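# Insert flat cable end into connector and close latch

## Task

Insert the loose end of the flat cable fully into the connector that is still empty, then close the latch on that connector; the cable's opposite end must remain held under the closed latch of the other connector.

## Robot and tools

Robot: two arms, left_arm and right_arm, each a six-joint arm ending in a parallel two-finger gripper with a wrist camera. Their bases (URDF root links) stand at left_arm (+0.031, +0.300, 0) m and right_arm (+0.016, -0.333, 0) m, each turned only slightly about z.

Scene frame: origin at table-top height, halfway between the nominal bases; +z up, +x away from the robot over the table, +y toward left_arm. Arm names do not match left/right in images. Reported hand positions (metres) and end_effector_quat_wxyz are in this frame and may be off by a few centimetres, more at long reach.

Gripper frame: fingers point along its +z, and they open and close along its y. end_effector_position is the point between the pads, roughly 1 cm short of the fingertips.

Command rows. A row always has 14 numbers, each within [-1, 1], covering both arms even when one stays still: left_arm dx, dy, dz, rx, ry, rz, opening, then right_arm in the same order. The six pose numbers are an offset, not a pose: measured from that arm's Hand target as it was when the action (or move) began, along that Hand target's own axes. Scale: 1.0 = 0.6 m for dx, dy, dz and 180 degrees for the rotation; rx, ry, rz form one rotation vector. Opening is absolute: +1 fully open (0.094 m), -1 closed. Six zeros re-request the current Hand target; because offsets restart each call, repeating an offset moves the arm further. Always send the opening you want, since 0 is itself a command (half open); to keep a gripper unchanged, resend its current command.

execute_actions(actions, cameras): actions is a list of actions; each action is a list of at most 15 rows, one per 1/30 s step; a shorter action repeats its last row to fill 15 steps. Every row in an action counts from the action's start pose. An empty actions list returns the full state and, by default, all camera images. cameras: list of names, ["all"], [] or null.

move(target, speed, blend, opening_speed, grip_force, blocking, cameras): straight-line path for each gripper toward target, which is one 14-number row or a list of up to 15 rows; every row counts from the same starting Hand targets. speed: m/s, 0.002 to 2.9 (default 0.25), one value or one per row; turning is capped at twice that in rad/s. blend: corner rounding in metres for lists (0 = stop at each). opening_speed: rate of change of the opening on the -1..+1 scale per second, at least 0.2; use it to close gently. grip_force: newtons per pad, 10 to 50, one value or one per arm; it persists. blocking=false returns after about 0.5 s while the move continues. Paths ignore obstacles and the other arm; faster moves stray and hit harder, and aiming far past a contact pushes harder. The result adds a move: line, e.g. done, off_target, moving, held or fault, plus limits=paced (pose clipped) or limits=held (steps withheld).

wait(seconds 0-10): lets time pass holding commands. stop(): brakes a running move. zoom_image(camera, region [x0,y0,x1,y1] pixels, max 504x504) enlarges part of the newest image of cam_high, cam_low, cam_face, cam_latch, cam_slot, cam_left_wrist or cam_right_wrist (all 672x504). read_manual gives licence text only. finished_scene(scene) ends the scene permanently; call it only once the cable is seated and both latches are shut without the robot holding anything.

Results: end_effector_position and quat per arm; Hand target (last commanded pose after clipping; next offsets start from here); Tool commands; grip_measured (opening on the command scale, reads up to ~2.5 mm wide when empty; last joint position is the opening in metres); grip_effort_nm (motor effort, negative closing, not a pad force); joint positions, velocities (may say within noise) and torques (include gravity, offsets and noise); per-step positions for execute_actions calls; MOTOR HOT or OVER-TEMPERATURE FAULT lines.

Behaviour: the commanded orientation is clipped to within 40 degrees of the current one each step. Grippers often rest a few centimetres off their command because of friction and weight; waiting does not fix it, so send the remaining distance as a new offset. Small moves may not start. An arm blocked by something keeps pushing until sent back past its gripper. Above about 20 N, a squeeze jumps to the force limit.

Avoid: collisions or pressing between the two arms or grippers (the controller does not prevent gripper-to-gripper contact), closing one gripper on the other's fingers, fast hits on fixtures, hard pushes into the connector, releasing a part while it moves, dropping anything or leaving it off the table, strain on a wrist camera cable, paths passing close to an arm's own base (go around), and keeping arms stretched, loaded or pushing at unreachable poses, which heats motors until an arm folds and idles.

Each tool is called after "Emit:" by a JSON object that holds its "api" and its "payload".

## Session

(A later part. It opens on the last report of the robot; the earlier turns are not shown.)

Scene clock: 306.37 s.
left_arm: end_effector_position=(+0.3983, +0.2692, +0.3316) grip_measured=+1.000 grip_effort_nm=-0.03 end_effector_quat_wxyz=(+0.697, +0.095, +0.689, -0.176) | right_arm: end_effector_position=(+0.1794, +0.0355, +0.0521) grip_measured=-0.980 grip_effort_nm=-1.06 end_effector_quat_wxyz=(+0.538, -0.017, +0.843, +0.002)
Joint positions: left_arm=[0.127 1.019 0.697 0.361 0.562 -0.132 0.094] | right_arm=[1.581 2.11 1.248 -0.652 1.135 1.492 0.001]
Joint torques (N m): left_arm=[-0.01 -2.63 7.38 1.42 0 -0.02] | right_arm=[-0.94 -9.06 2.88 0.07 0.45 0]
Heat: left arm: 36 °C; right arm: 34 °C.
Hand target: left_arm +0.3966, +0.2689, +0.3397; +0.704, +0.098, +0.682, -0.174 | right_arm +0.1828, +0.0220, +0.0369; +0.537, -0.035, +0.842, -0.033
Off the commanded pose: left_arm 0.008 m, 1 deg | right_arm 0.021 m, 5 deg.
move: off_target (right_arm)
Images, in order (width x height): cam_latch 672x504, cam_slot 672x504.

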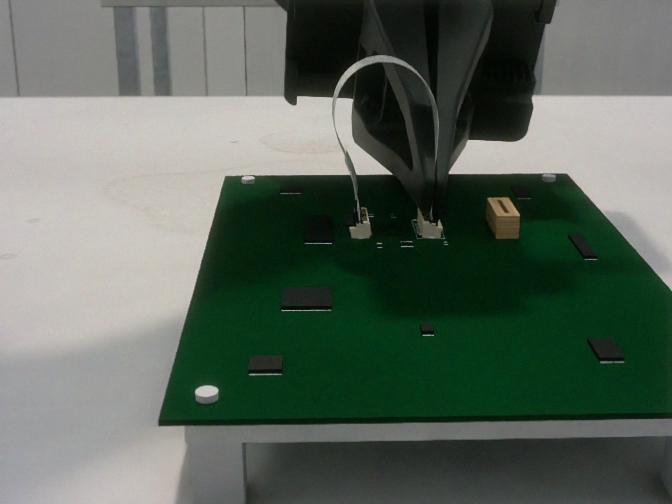

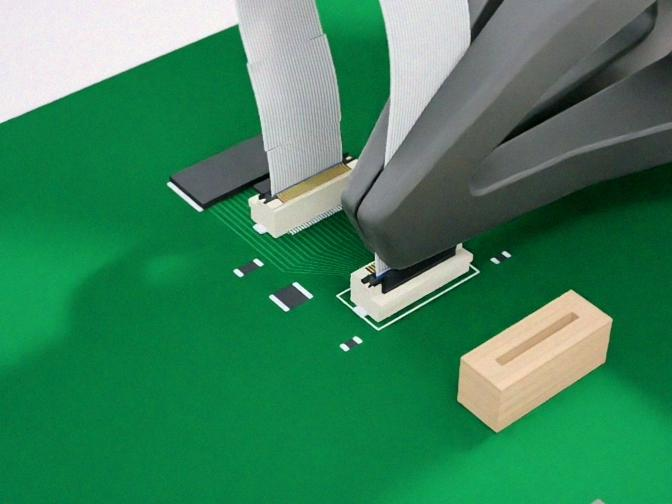

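Emit:
{"api": "move", "payload": {"target": [0,0,0,0,0,0,1,0.009,0.001,0.0045,0,0,0,-1], "speed": 0.05, "cameras": ["cam_latch","cam_slot"]}}

Emit:
{"api": "zoom_image", "payload": {"camera": "cam_slot", "region": [345, 210, 485, 320]}}

Emit:
{"api": "zoom_image", "payload": {"camera": "cam_latch", "region": [400, 165, 460, 240]}}

Scene clock: 309.43 s.
left_arm: end_effector_position=(+0.3983, +0.2692, +0.3316) grip_measured=+1.000 grip_effort_nm=-0.03 end_effector_quat_wxyz=(+0.697, +0.095, +0.689, -0.176) | right_arm: end_effector_position=(+0.1793, +0.0356, +0.0518) grip_measured=-0.980 grip_effort_nm=-1.06 end_effector_quat_wxyz=(+0.541, -0.019, +0.841, +0.001)
Joint positions: left_arm=[0.127 1.019 0.697 0.361 0.562 -0.132 0.094] | right_arm=[1.583 2.115 1.248 -0.651 1.143 1.492 0.001]
Joint torques (N m): left_arm=[-0.09 -2.66 7.38 1.43 0 -0.01] | right_arm=[-1.16 -8.42 2.22 0.24 0.38 0]
Heat: left arm: 36 °C; right arm: 34 °C.
Hand target: left_arm +0.3966, +0.2689, +0.3397; +0.704, +0.098, +0.682, -0.174 | right_arm +0.1830, +0.0220, +0.0309; +0.537, -0.035, +0.842, -0.033
Off the commanded pose: left_arm 0.008 m, 1 deg | right_arm 0.025 m, 4 deg.
move: off_target (right_arm)
Images, in order (width x height): cam_latch 672x504, cam_slot 672x504.

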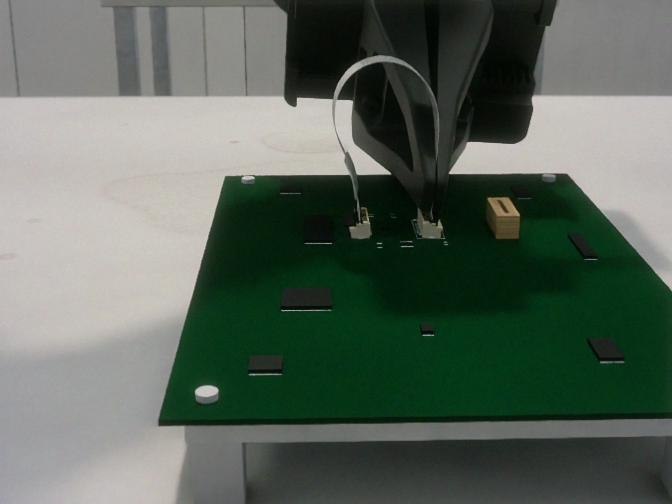

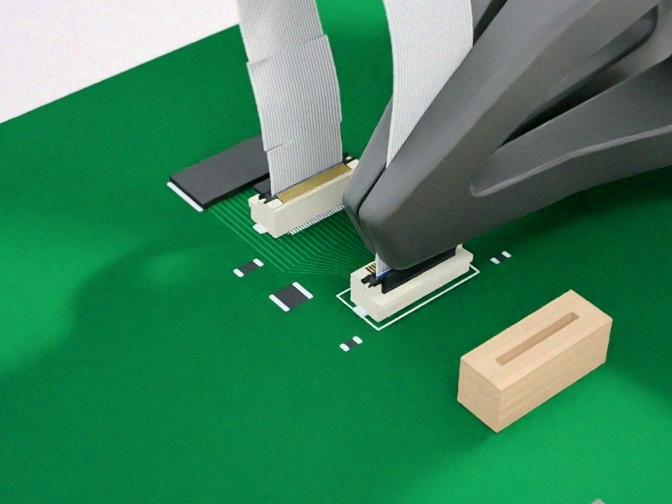

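Scaled by 3.600.

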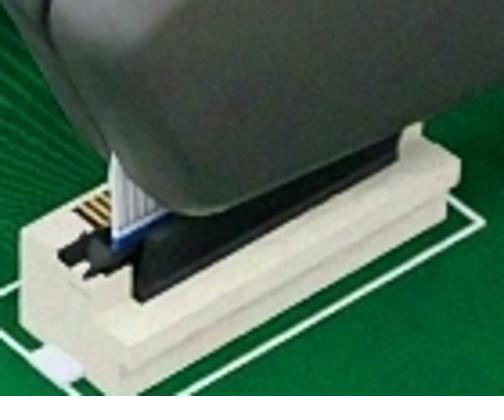

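Scaled by 6.720.

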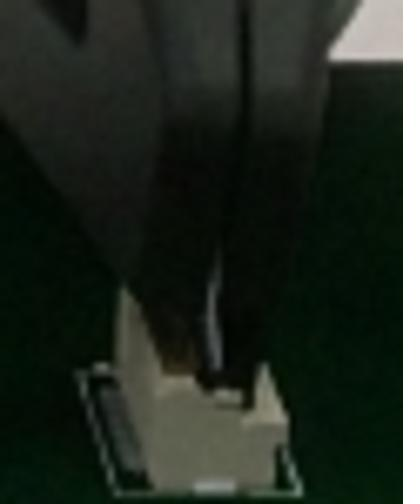

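Emit:
{"api": "move", "payload": {"target": [0,0,0,0,0,0,1,-0.018,0.008,-0.0088,-0.004,0,0.009,-1], "speed": 0.08}}

Emit:
{"api": "move", "payload": {"target": [[0,0,0,0,0,0,1,0,0,0,0,0,0,-0.88],[0,0,0,0,0,0,1,-0.018,0.009,-0.0088,-0.005,0,0.0105,-0.88]], "speed": 0.08, "cameras": ["cam_latch","cam_slot"]}}

Emit:
{"api": "zoom_image", "payload": {"camera": "cam_slot", "region": [345, 210, 485, 320]}}

Scene clock: 315.90 s.
left_arm: end_effector_position=(+0.3983, +0.2692, +0.3316) grip_measured=+1.000 grip_effort_nm=-0.03 end_effector_quat_wxyz=(+0.697, +0.095, +0.689, -0.176) | right_arm: end_effector_position=(+0.1793, +0.0356, +0.0518) grip_measured=-0.980 grip_effort_nm=-1.06 end_effector_quat_wxyz=(+0.541, -0.019, +0.841, +0.001)
Joint positions: left_arm=[0.127 1.019 0.697 0.361 0.562 -0.132 0.094] | right_arm=[1.583 2.115 1.248 -0.651 1.143 1.492 0.001]
Joint torques (N m): left_arm=[-0.06 -2.65 7.36 1.42 -0.01 -0.02] | right_arm=[-0.83 -10.33 3.64 0.11 0.41 0.05]
Heat: left arm: 36 °C; right arm: 33 °C.
Hand target: left_arm +0.3966, +0.2689, +0.3397; +0.704, +0.098, +0.682, -0.174 | right_arm +0.1826, +0.0279, +0.0424; +0.537, -0.026, +0.843, -0.020
Off the commanded pose: left_arm 0.008 m, 1 deg | right_arm 0.013 m, 3 deg.
move: off_target (right_arm)

Scene clock: 317.30 s.
left_arm: end_effector_position=(+0.3983, +0.2692, +0.3316) grip_measured=+1.000 grip_effort_nm=-0.03 end_effector_quat_wxyz=(+0.697, +0.095, +0.689, -0.176) | right_arm: end_effector_position=(+0.1804, +0.0345, +0.0517) grip_measured=-0.882 grip_effort_nm=0.08 end_effector_quat_wxyz=(+0.541, -0.019, +0.841, -0.002)
Joint positions: left_arm=[0.127 1.019 0.697 0.361 0.562 -0.132 0.094] | right_arm=[1.579 2.115 1.248 -0.656 1.143 1.492 0.006]
Joint torques (N m): left_arm=[-0.06 -2.54 7.38 1.44 0 -0.02] | right_arm=[-0.69 -12.46 4.82 0.13 0.36 0.04]
Heat: left arm: 36 °C; right arm: 33 °C.
Hand target: left_arm +0.3966, +0.2689, +0.3397; +0.704, +0.098, +0.682, -0.174 | right_arm +0.1823, +0.0340, +0.0541; +0.537, -0.016, +0.843, -0.005
Off the commanded pose: left_arm 0.008 m, 1 deg | right_arm 0.003 m, 1 deg.
move: done
Images, in order (width x height): cam_latch 672x504, cam_slot 672x504.

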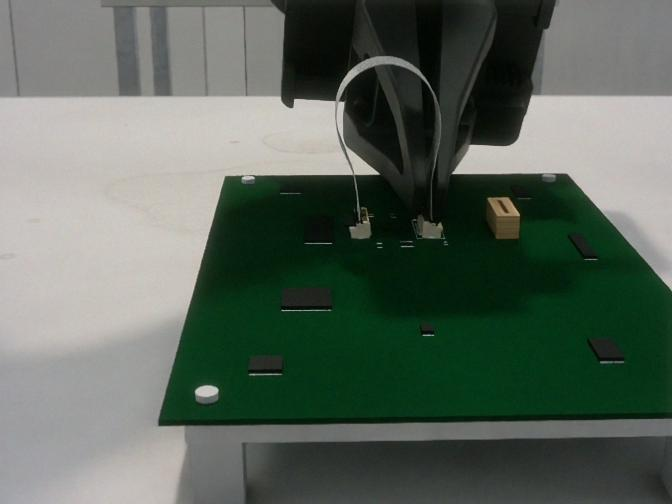

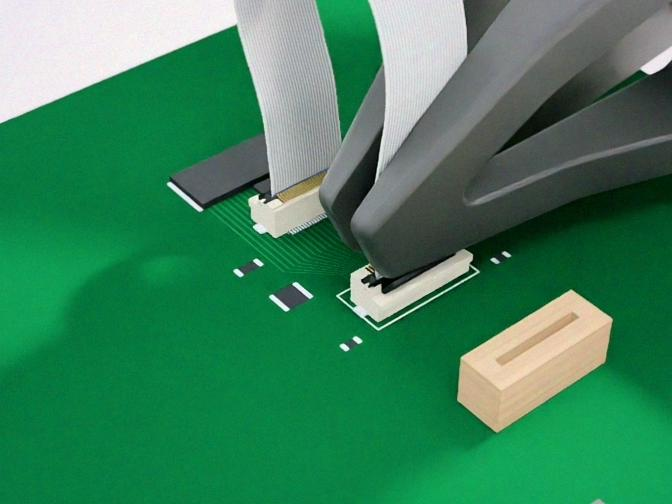

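Scaled by 3.600.

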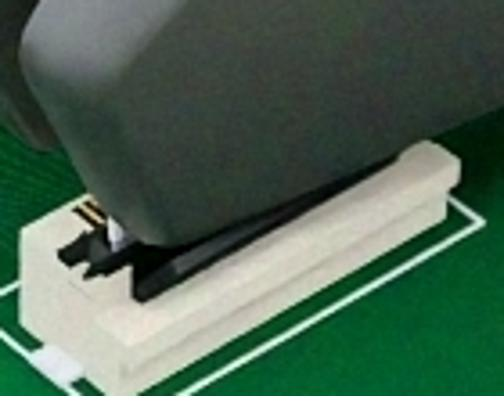

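Emit:
{"api": "move", "payload": {"target": [0,0,0,0,0,0,1,0,0,0,0,0,0,-0.81], "opening_speed": 0.4, "cameras": ["cam_latch","cam_slot"]}}

Emit:
{"api": "zoom_image", "payload": {"camera": "cam_slot", "region": [345, 210, 485, 320]}}

Emit:
{"api": "zoom_image", "payload": {"camera": "cam_latch", "region": [400, 165, 460, 240]}}

Scene clock: 322.63 s.
left_arm: end_effector_position=(+0.3983, +0.2692, +0.3316) grip_measured=+1.000 grip_effort_nm=-0.04 end_effector_quat_wxyz=(+0.697, +0.095, +0.689, -0.176) | right_arm: end_effector_position=(+0.1804, +0.0332, +0.0516) grip_measured=-0.812 grip_effort_nm=0.08 end_effector_quat_wxyz=(+0.541, -0.021, +0.841, -0.005)
Joint positions: left_arm=[0.127 1.019 0.697 0.361 0.562 -0.132 0.094] | right_arm=[1.579 2.115 1.248 -0.664 1.142 1.492 0.009]
Joint torques (N m): left_arm=[-0.05 -2.61 7.38 1.43 -0.02 -0.03] | right_arm=[-0.72 -12.48 5.01 0.18 0.39 0.04]
Heat: left arm: 36 °C; right arm: 33 °C.
Hand target: left_arm +0.3966, +0.2689, +0.3397; +0.704, +0.098, +0.682, -0.174 | right_arm +0.1823, +0.0340, +0.0540; +0.537, -0.016, +0.843, -0.005
Off the commanded pose: left_arm 0.008 m, 1 deg | right_arm 0.003 m, 1 deg.
move: done
Images, in order (width x height): cam_latch 672x504, cam_slot 672x504.

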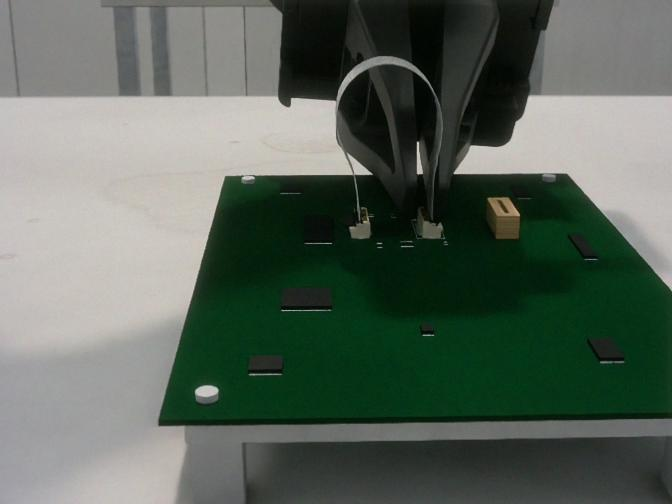

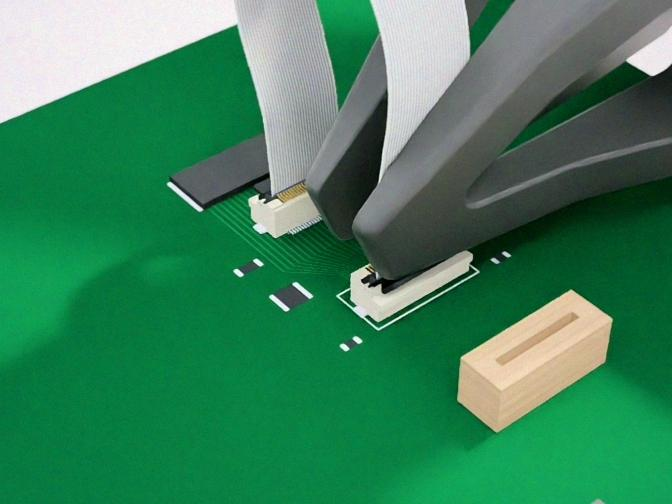

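Scaled by 3.600.

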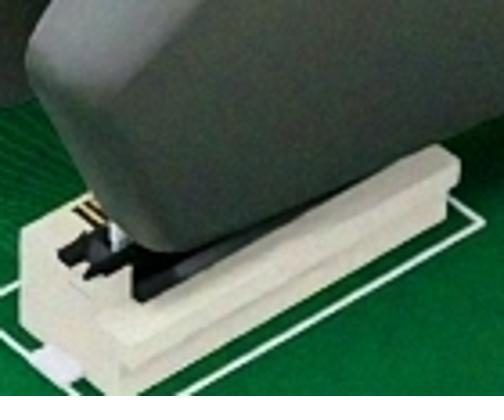

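Scaled by 6.720.

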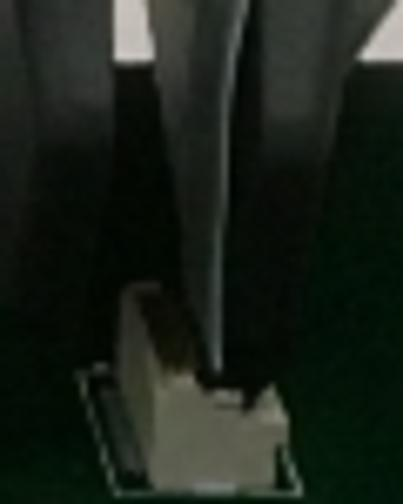

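Emit:
{"api": "move", "payload": {"target": [0,0,0,0,0,0,1,0.0211,-0.006,0.0098,0.0032,0,-0.0072,-0.81], "speed": 0.06}}

Emit:
{"api": "move", "payload": {"target": [0,0,0,0,0,0,1,0.0121,0,0.0056,0,0,0,-0.81], "speed": 0.06, "cameras": ["cam_latch","cam_slot"]}}

Emit:
{"api": "zoom_image", "payload": {"camera": "cam_slot", "region": [345, 210, 485, 320]}}

Emit:
{"api": "zoom_image", "payload": {"camera": "cam_latch", "region": [400, 165, 460, 240]}}

Scene clock: 327.30 s.
left_arm: end_effector_position=(+0.3983, +0.2692, +0.3316) grip_measured=+1.000 grip_effort_nm=-0.03 end_effector_quat_wxyz=(+0.697, +0.095, +0.689, -0.176) | right_arm: end_effector_position=(+0.1804, +0.0333, +0.0516) grip_measured=-0.812 grip_effort_nm=0.08 end_effector_quat_wxyz=(+0.541, -0.021, +0.841, -0.005)
Joint positions: left_arm=[0.127 1.019 0.697 0.361 0.562 -0.132 0.094] | right_arm=[1.579 2.115 1.248 -0.664 1.142 1.492 0.009]
Joint torques (N m): left_arm=[-0.03 -2.59 7.38 1.45 0 -0.02] | right_arm=[-0.75 -9.68 3.78 0.44 0.36 0.02]
Heat: left arm: 36 °C; right arm: 33 °C.
Hand target: left_arm +0.3966, +0.2689, +0.3397; +0.704, +0.098, +0.682, -0.174 | right_arm +0.1824, +0.0301, +0.0402; +0.537, -0.023, +0.843, -0.015
Off the commanded pose: left_arm 0.008 m, 1 deg | right_arm 0.012 m, 1 deg.
move: off_target (right_arm)

Scene clock: 328.20 s.
left_arm: end_effector_position=(+0.3983, +0.2692, +0.3316) grip_measured=+1.000 grip_effort_nm=-0.03 end_effector_quat_wxyz=(+0.697, +0.095, +0.689, -0.176) | right_arm: end_effector_position=(+0.1811, +0.0347, +0.0492) grip_measured=-0.812 grip_effort_nm=0.08 end_effector_quat_wxyz=(+0.545, -0.020, +0.838, -0.004)
Joint positions: left_arm=[0.127 1.019 0.697 0.361 0.562 -0.132 0.094] | right_arm=[1.579 2.127 1.248 -0.648 1.152 1.492 0.009]
Joint torques (N m): left_arm=[-0.09 -2.59 7.38 1.43 -0.01 -0.02] | right_arm=[-0.64 -9.31 2.81 0.54 0.3 0.06]
Heat: left arm: 36 °C; right arm: 32 °C.
Hand target: left_arm +0.3966, +0.2689, +0.3397; +0.704, +0.098, +0.682, -0.174 | right_arm +0.1823, +0.0297, +0.0322; +0.537, -0.023, +0.843, -0.015
Off the commanded pose: left_arm 0.008 m, 1 deg | right_arm 0.018 m, 2 deg.
move: off_target (right_arm)
Images, in order (width x height): cam_latch 672x504, cam_slot 672x504.

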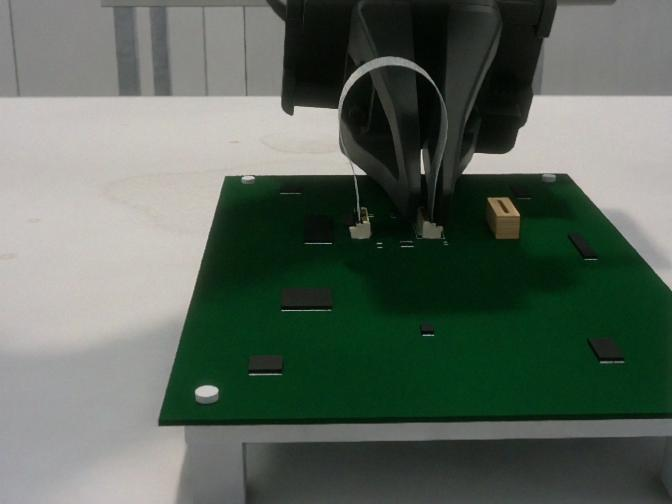

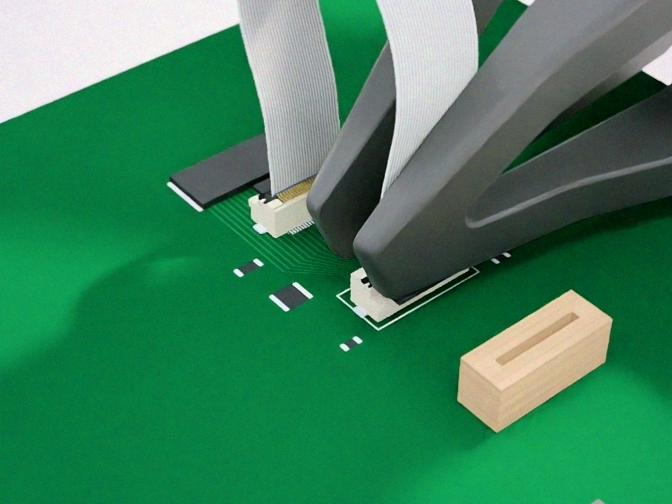

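Scaled by 3.600.

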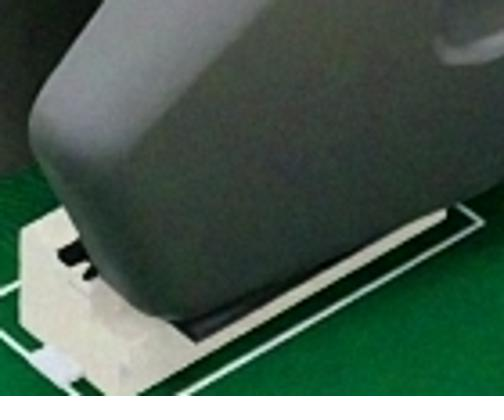

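Scaled by 6.720.

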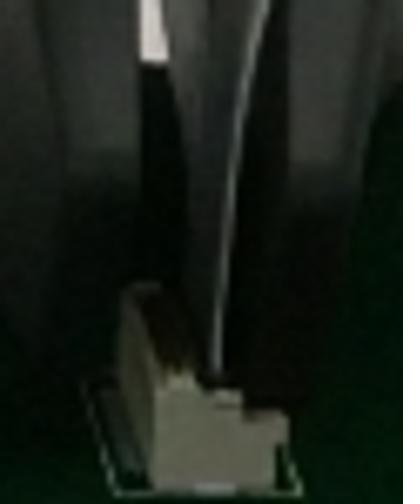

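Emit:
{"api": "move", "payload": {"target": [0,0,0,0,0,0,1,0.0121,0.002,0.0056,-0.001,0,0.002,-0.81], "speed": 0.06}}

Emit:
{"api": "move", "payload": {"target": [0,0,0,0,0,0,1,-0.0545,0.022,-0.025,-0.0115,0,0.026,-0.74], "speed": 0.08, "cameras": ["cam_latch","cam_slot"]}}

Emit:
{"api": "zoom_image", "payload": {"camera": "cam_slot", "region": [345, 210, 485, 320]}}

Scene clock: 331.30 s.
left_arm: end_effector_position=(+0.3983, +0.2692, +0.3316) grip_measured=+1.000 grip_effort_nm=-0.04 end_effector_quat_wxyz=(+0.697, +0.095, +0.689, -0.176) | right_arm: end_effector_position=(+0.1825, +0.0368, +0.0474) grip_measured=-0.812 grip_effort_nm=0.06 end_effector_quat_wxyz=(+0.553, -0.015, +0.833, +0.002)
Joint positions: left_arm=[0.127 1.019 0.697 0.361 0.562 -0.132 0.094] | right_arm=[1.579 2.138 1.243 -0.616 1.171 1.492 0.009]
Joint torques (N m): left_arm=[-0.03 -2.63 7.36 1.44 -0.01 -0.02] | right_arm=[-0.53 -8.94 2.5 0.56 0.14 0.1]
Heat: left arm: 36 °C; right arm: 32 °C.
Hand target: left_arm +0.3966, +0.2689, +0.3397; +0.704, +0.098, +0.682, -0.174 | right_arm +0.1823, +0.0305, +0.0242; +0.537, -0.021, +0.843, -0.012
Off the commanded pose: left_arm 0.008 m, 1 deg | right_arm 0.024 m, 3 deg.
move: off_target (right_arm)

Scene clock: 332.23 s.
left_arm: end_effector_position=(+0.3983, +0.2692, +0.3316) grip_measured=+1.000 grip_effort_nm=-0.03 end_effector_quat_wxyz=(+0.697, +0.095, +0.689, -0.176) | right_arm: end_effector_position=(+0.1810, +0.0374, +0.0453) grip_measured=-0.742 grip_effort_nm=0.09 end_effector_quat_wxyz=(+0.545, -0.014, +0.839, +0.005)
Joint positions: left_arm=[0.127 1.019 0.697 0.361 0.562 -0.132 0.094] | right_arm=[1.579 2.135 1.243 -0.615 1.151 1.492 0.012]
Joint torques (N m): left_arm=[-0.03 -2.61 7.39 1.43 -0.01 -0.01] | right_arm=[-0.59 -15.46 5.93 0.25 0.32 0.05]
Heat: left arm: 36 °C; right arm: 33 °C.
Hand target: left_arm +0.3966, +0.2689, +0.3397; +0.704, +0.098, +0.682, -0.174 | right_arm +0.1822, +0.0452, +0.0595; +0.537, +0.003, +0.843, +0.025
Off the commanded pose: left_arm 0.008 m, 1 deg | right_arm 0.016 m, 3 deg.
move: off_target (right_arm)
Images, in order (width x height): cam_latch 672x504, cam_slot 672x504.

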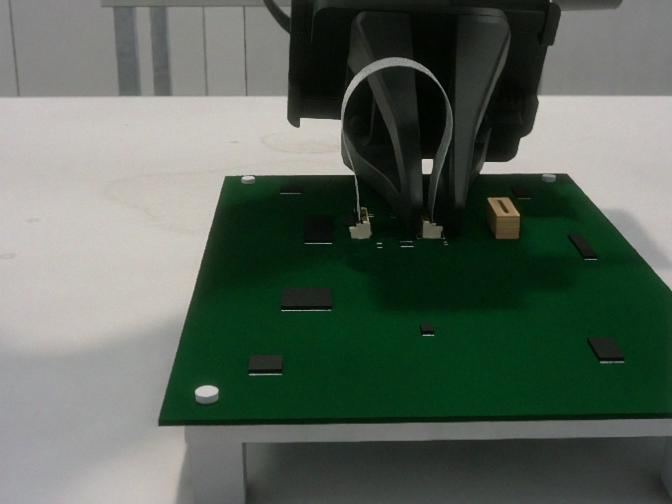

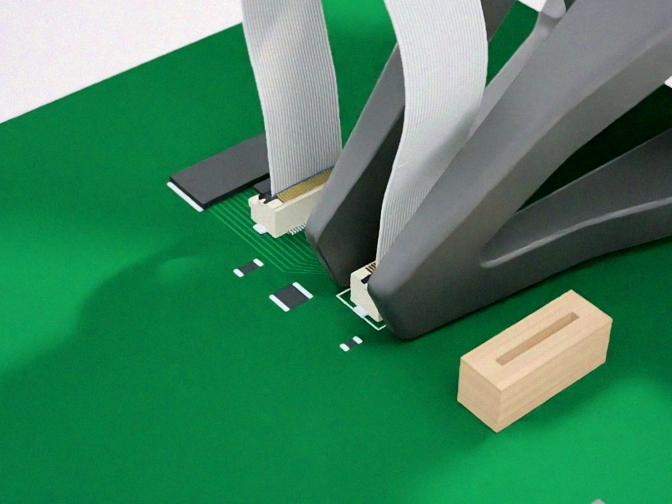

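Scaled by 3.600.

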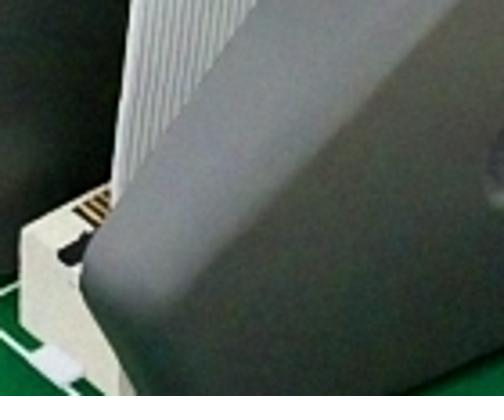

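Emit:
{"api": "move", "payload": {"target": [0,0,0,0,0,0,1,-0.016,0.011,-0.0075,-0.005,0,0.0115,-0.7], "speed": 0.06}}

Emit:
{"api": "move", "payload": {"target": [0,0,0,0,0,0,1,-0.014,0.006,-0.0065,-0.003,0,0.007,-0.7], "speed": 0.06, "cameras": ["cam_latch","cam_slot"]}}

Emit:
{"api": "zoom_image", "payload": {"camera": "cam_slot", "region": [345, 210, 485, 320]}}

Scene clock: 336.47 s.
left_arm: end_effector_position=(+0.3983, +0.2692, +0.3316) grip_measured=+1.000 grip_effort_nm=-0.03 end_effector_quat_wxyz=(+0.697, +0.095, +0.689, -0.176) | right_arm: end_effector_position=(+0.1790, +0.0403, +0.0461) grip_measured=-0.702 grip_effort_nm=0.08 end_effector_quat_wxyz=(+0.532, -0.012, +0.847, +0.010)
Joint positions: left_arm=[0.127 1.019 0.697 0.361 0.562 -0.132 0.094] | right_arm=[1.579 2.126 1.255 -0.626 1.121 1.492 0.014]
Joint torques (N m): left_arm=[-0.06 -2.59 7.36 1.43 -0.01 -0.02] | right_arm=[-0.39 -16.61 6.34 0.36 0.56 0.14]
Heat: left arm: 36 °C; right arm: 34 °C.
Hand target: left_arm +0.3966, +0.2689, +0.3397; +0.704, +0.098, +0.682, -0.174 | right_arm +0.1819, +0.0514, +0.0704; +0.536, +0.014, +0.843, +0.041
Off the commanded pose: left_arm 0.008 m, 1 deg | right_arm 0.027 m, 5 deg.
move: off_target (right_arm)

Scene clock: 337.27 s.
left_arm: end_effector_position=(+0.3983, +0.2692, +0.3316) grip_measured=+1.000 grip_effort_nm=-0.04 end_effector_quat_wxyz=(+0.697, +0.095, +0.689, -0.176) | right_arm: end_effector_position=(+0.1780, +0.0434, +0.0529) grip_measured=-0.702 grip_effort_nm=0.07 end_effector_quat_wxyz=(+0.527, -0.007, +0.850, +0.018)
Joint positions: left_arm=[0.127 1.019 0.697 0.361 0.562 -0.132 0.094] | right_arm=[1.579 2.107 1.266 -0.637 1.108 1.492 0.014]
Joint torques (N m): left_arm=[-0.03 -2.61 7.36 1.43 -0.01 0] | right_arm=[-0.46 -16.61 6.53 0.4 0.65 0.21]
Heat: left arm: 36 °C; right arm: 34 °C.
Hand target: left_arm +0.3966, +0.2689, +0.3397; +0.704, +0.098, +0.682, -0.174 | right_arm +0.1819, +0.0542, +0.0800; +0.536, +0.021, +0.843, +0.051
Off the commanded pose: left_arm 0.008 m, 1 deg | right_arm 0.029 m, 5 deg.
move: off_target (right_arm)
Images, in order (width x height): cam_latch 672x504, cam_slot 672x504.

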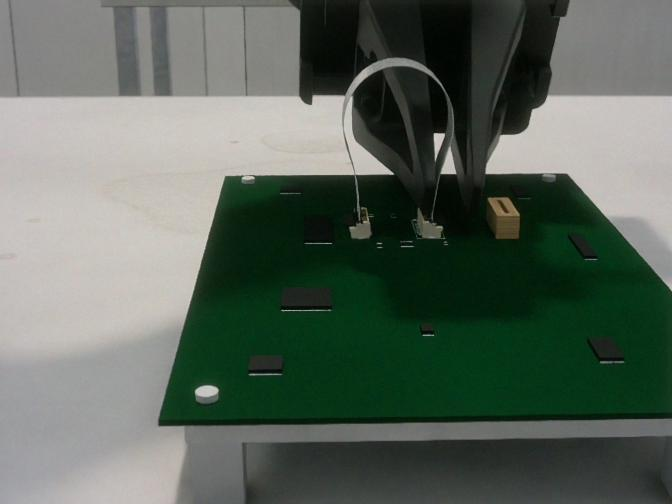

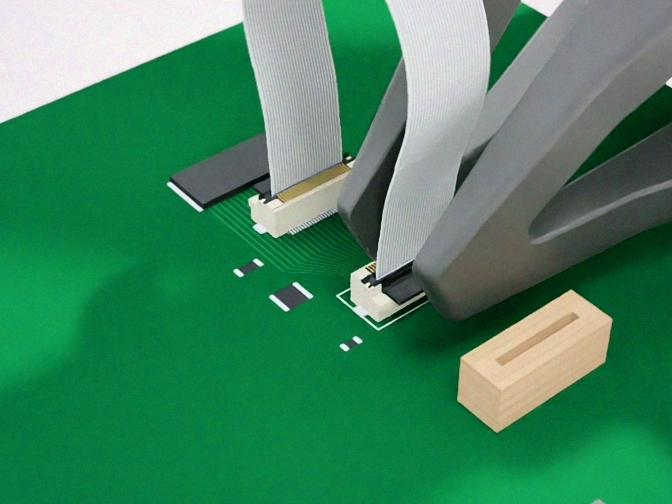

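Scaled by 3.600.

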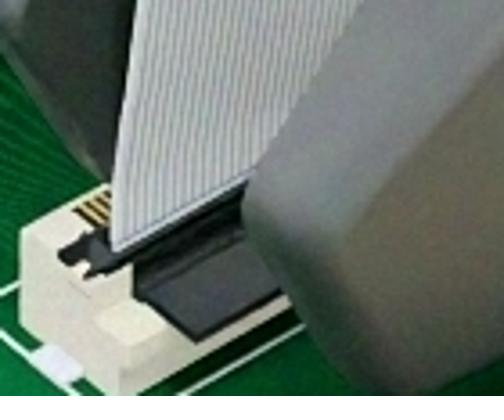

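Emit:
{"api": "move", "payload": {"target": [[0,0,0,0,0,0,1,-0.011,0.002,-0.0045,0,0,0,-0.62],[0,0,0,0,0,0,1,0.025,0.0,-0.15,0,0,0,-0.62]], "speed": 0.08, "cameras": ["cam_latch","cam_slot"]}}

Emit:
{"api": "zoom_image", "payload": {"camera": "cam_slot", "region": [220, 100, 520, 340]}}

Scene clock: 342.97 s.
left_arm: end_effector_position=(+0.3983, +0.2692, +0.3316) grip_measured=+1.000 grip_effort_nm=-0.03 end_effector_quat_wxyz=(+0.697, +0.095, +0.689, -0.176) | right_arm: end_effector_position=(+0.0942, +0.0430, +0.1013) grip_measured=-0.622 grip_effort_nm=0.08 end_effector_quat_wxyz=(+0.528, +0.016, +0.848, +0.044)
Joint positions: left_arm=[0.127 1.019 0.697 0.361 0.562 -0.132 0.094] | right_arm=[1.805 2.141 1.521 -1.263 1.091 2.022 0.018]
Joint torques (N m): left_arm=[-0.06 -2.63 7.34 1.44 -0.02 0] | right_arm=[0.16 -10.62 6.43 -0.43 0.65 0.2]
Heat: left arm: 36 °C; right arm: 36 °C.
Hand target: left_arm +0.3966, +0.2689, +0.3397; +0.704, +0.098, +0.682, -0.174 | right_arm +0.0941, +0.0498, +0.1044; +0.536, +0.021, +0.843, +0.051
Off the commanded pose: left_arm 0.008 m, 1 deg | right_arm 0.007 m, 2 deg.
move: done
Images, in order (width x height): cam_latch 672x504, cam_slot 672x504.

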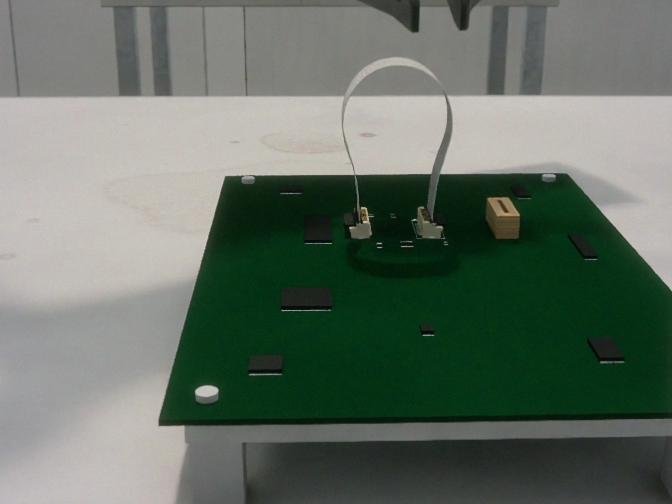

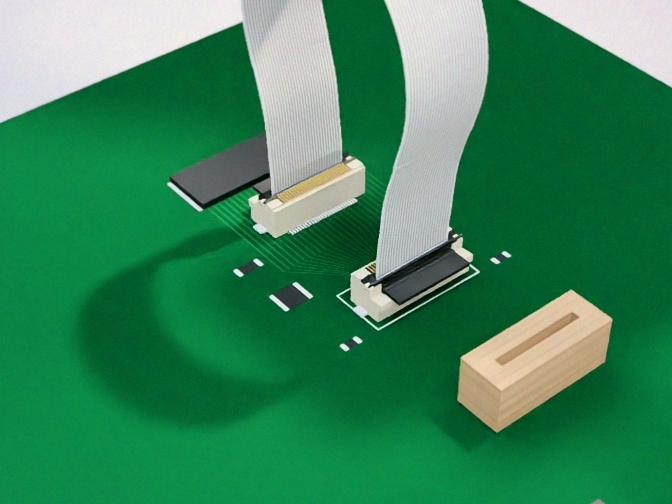

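Scaled by 1.680.

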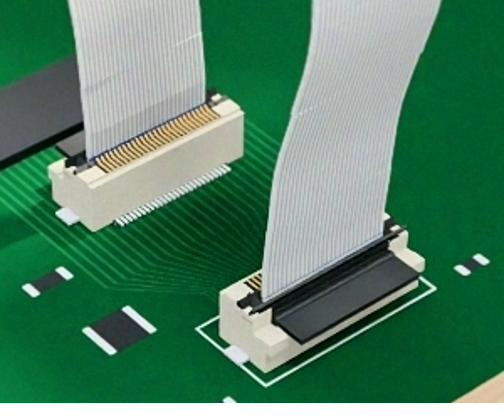

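Matches scene 1's final state.

Emit:
{"api": "finished_scene", "payload": {"scene": 2}}

The scene is finished: the task was done.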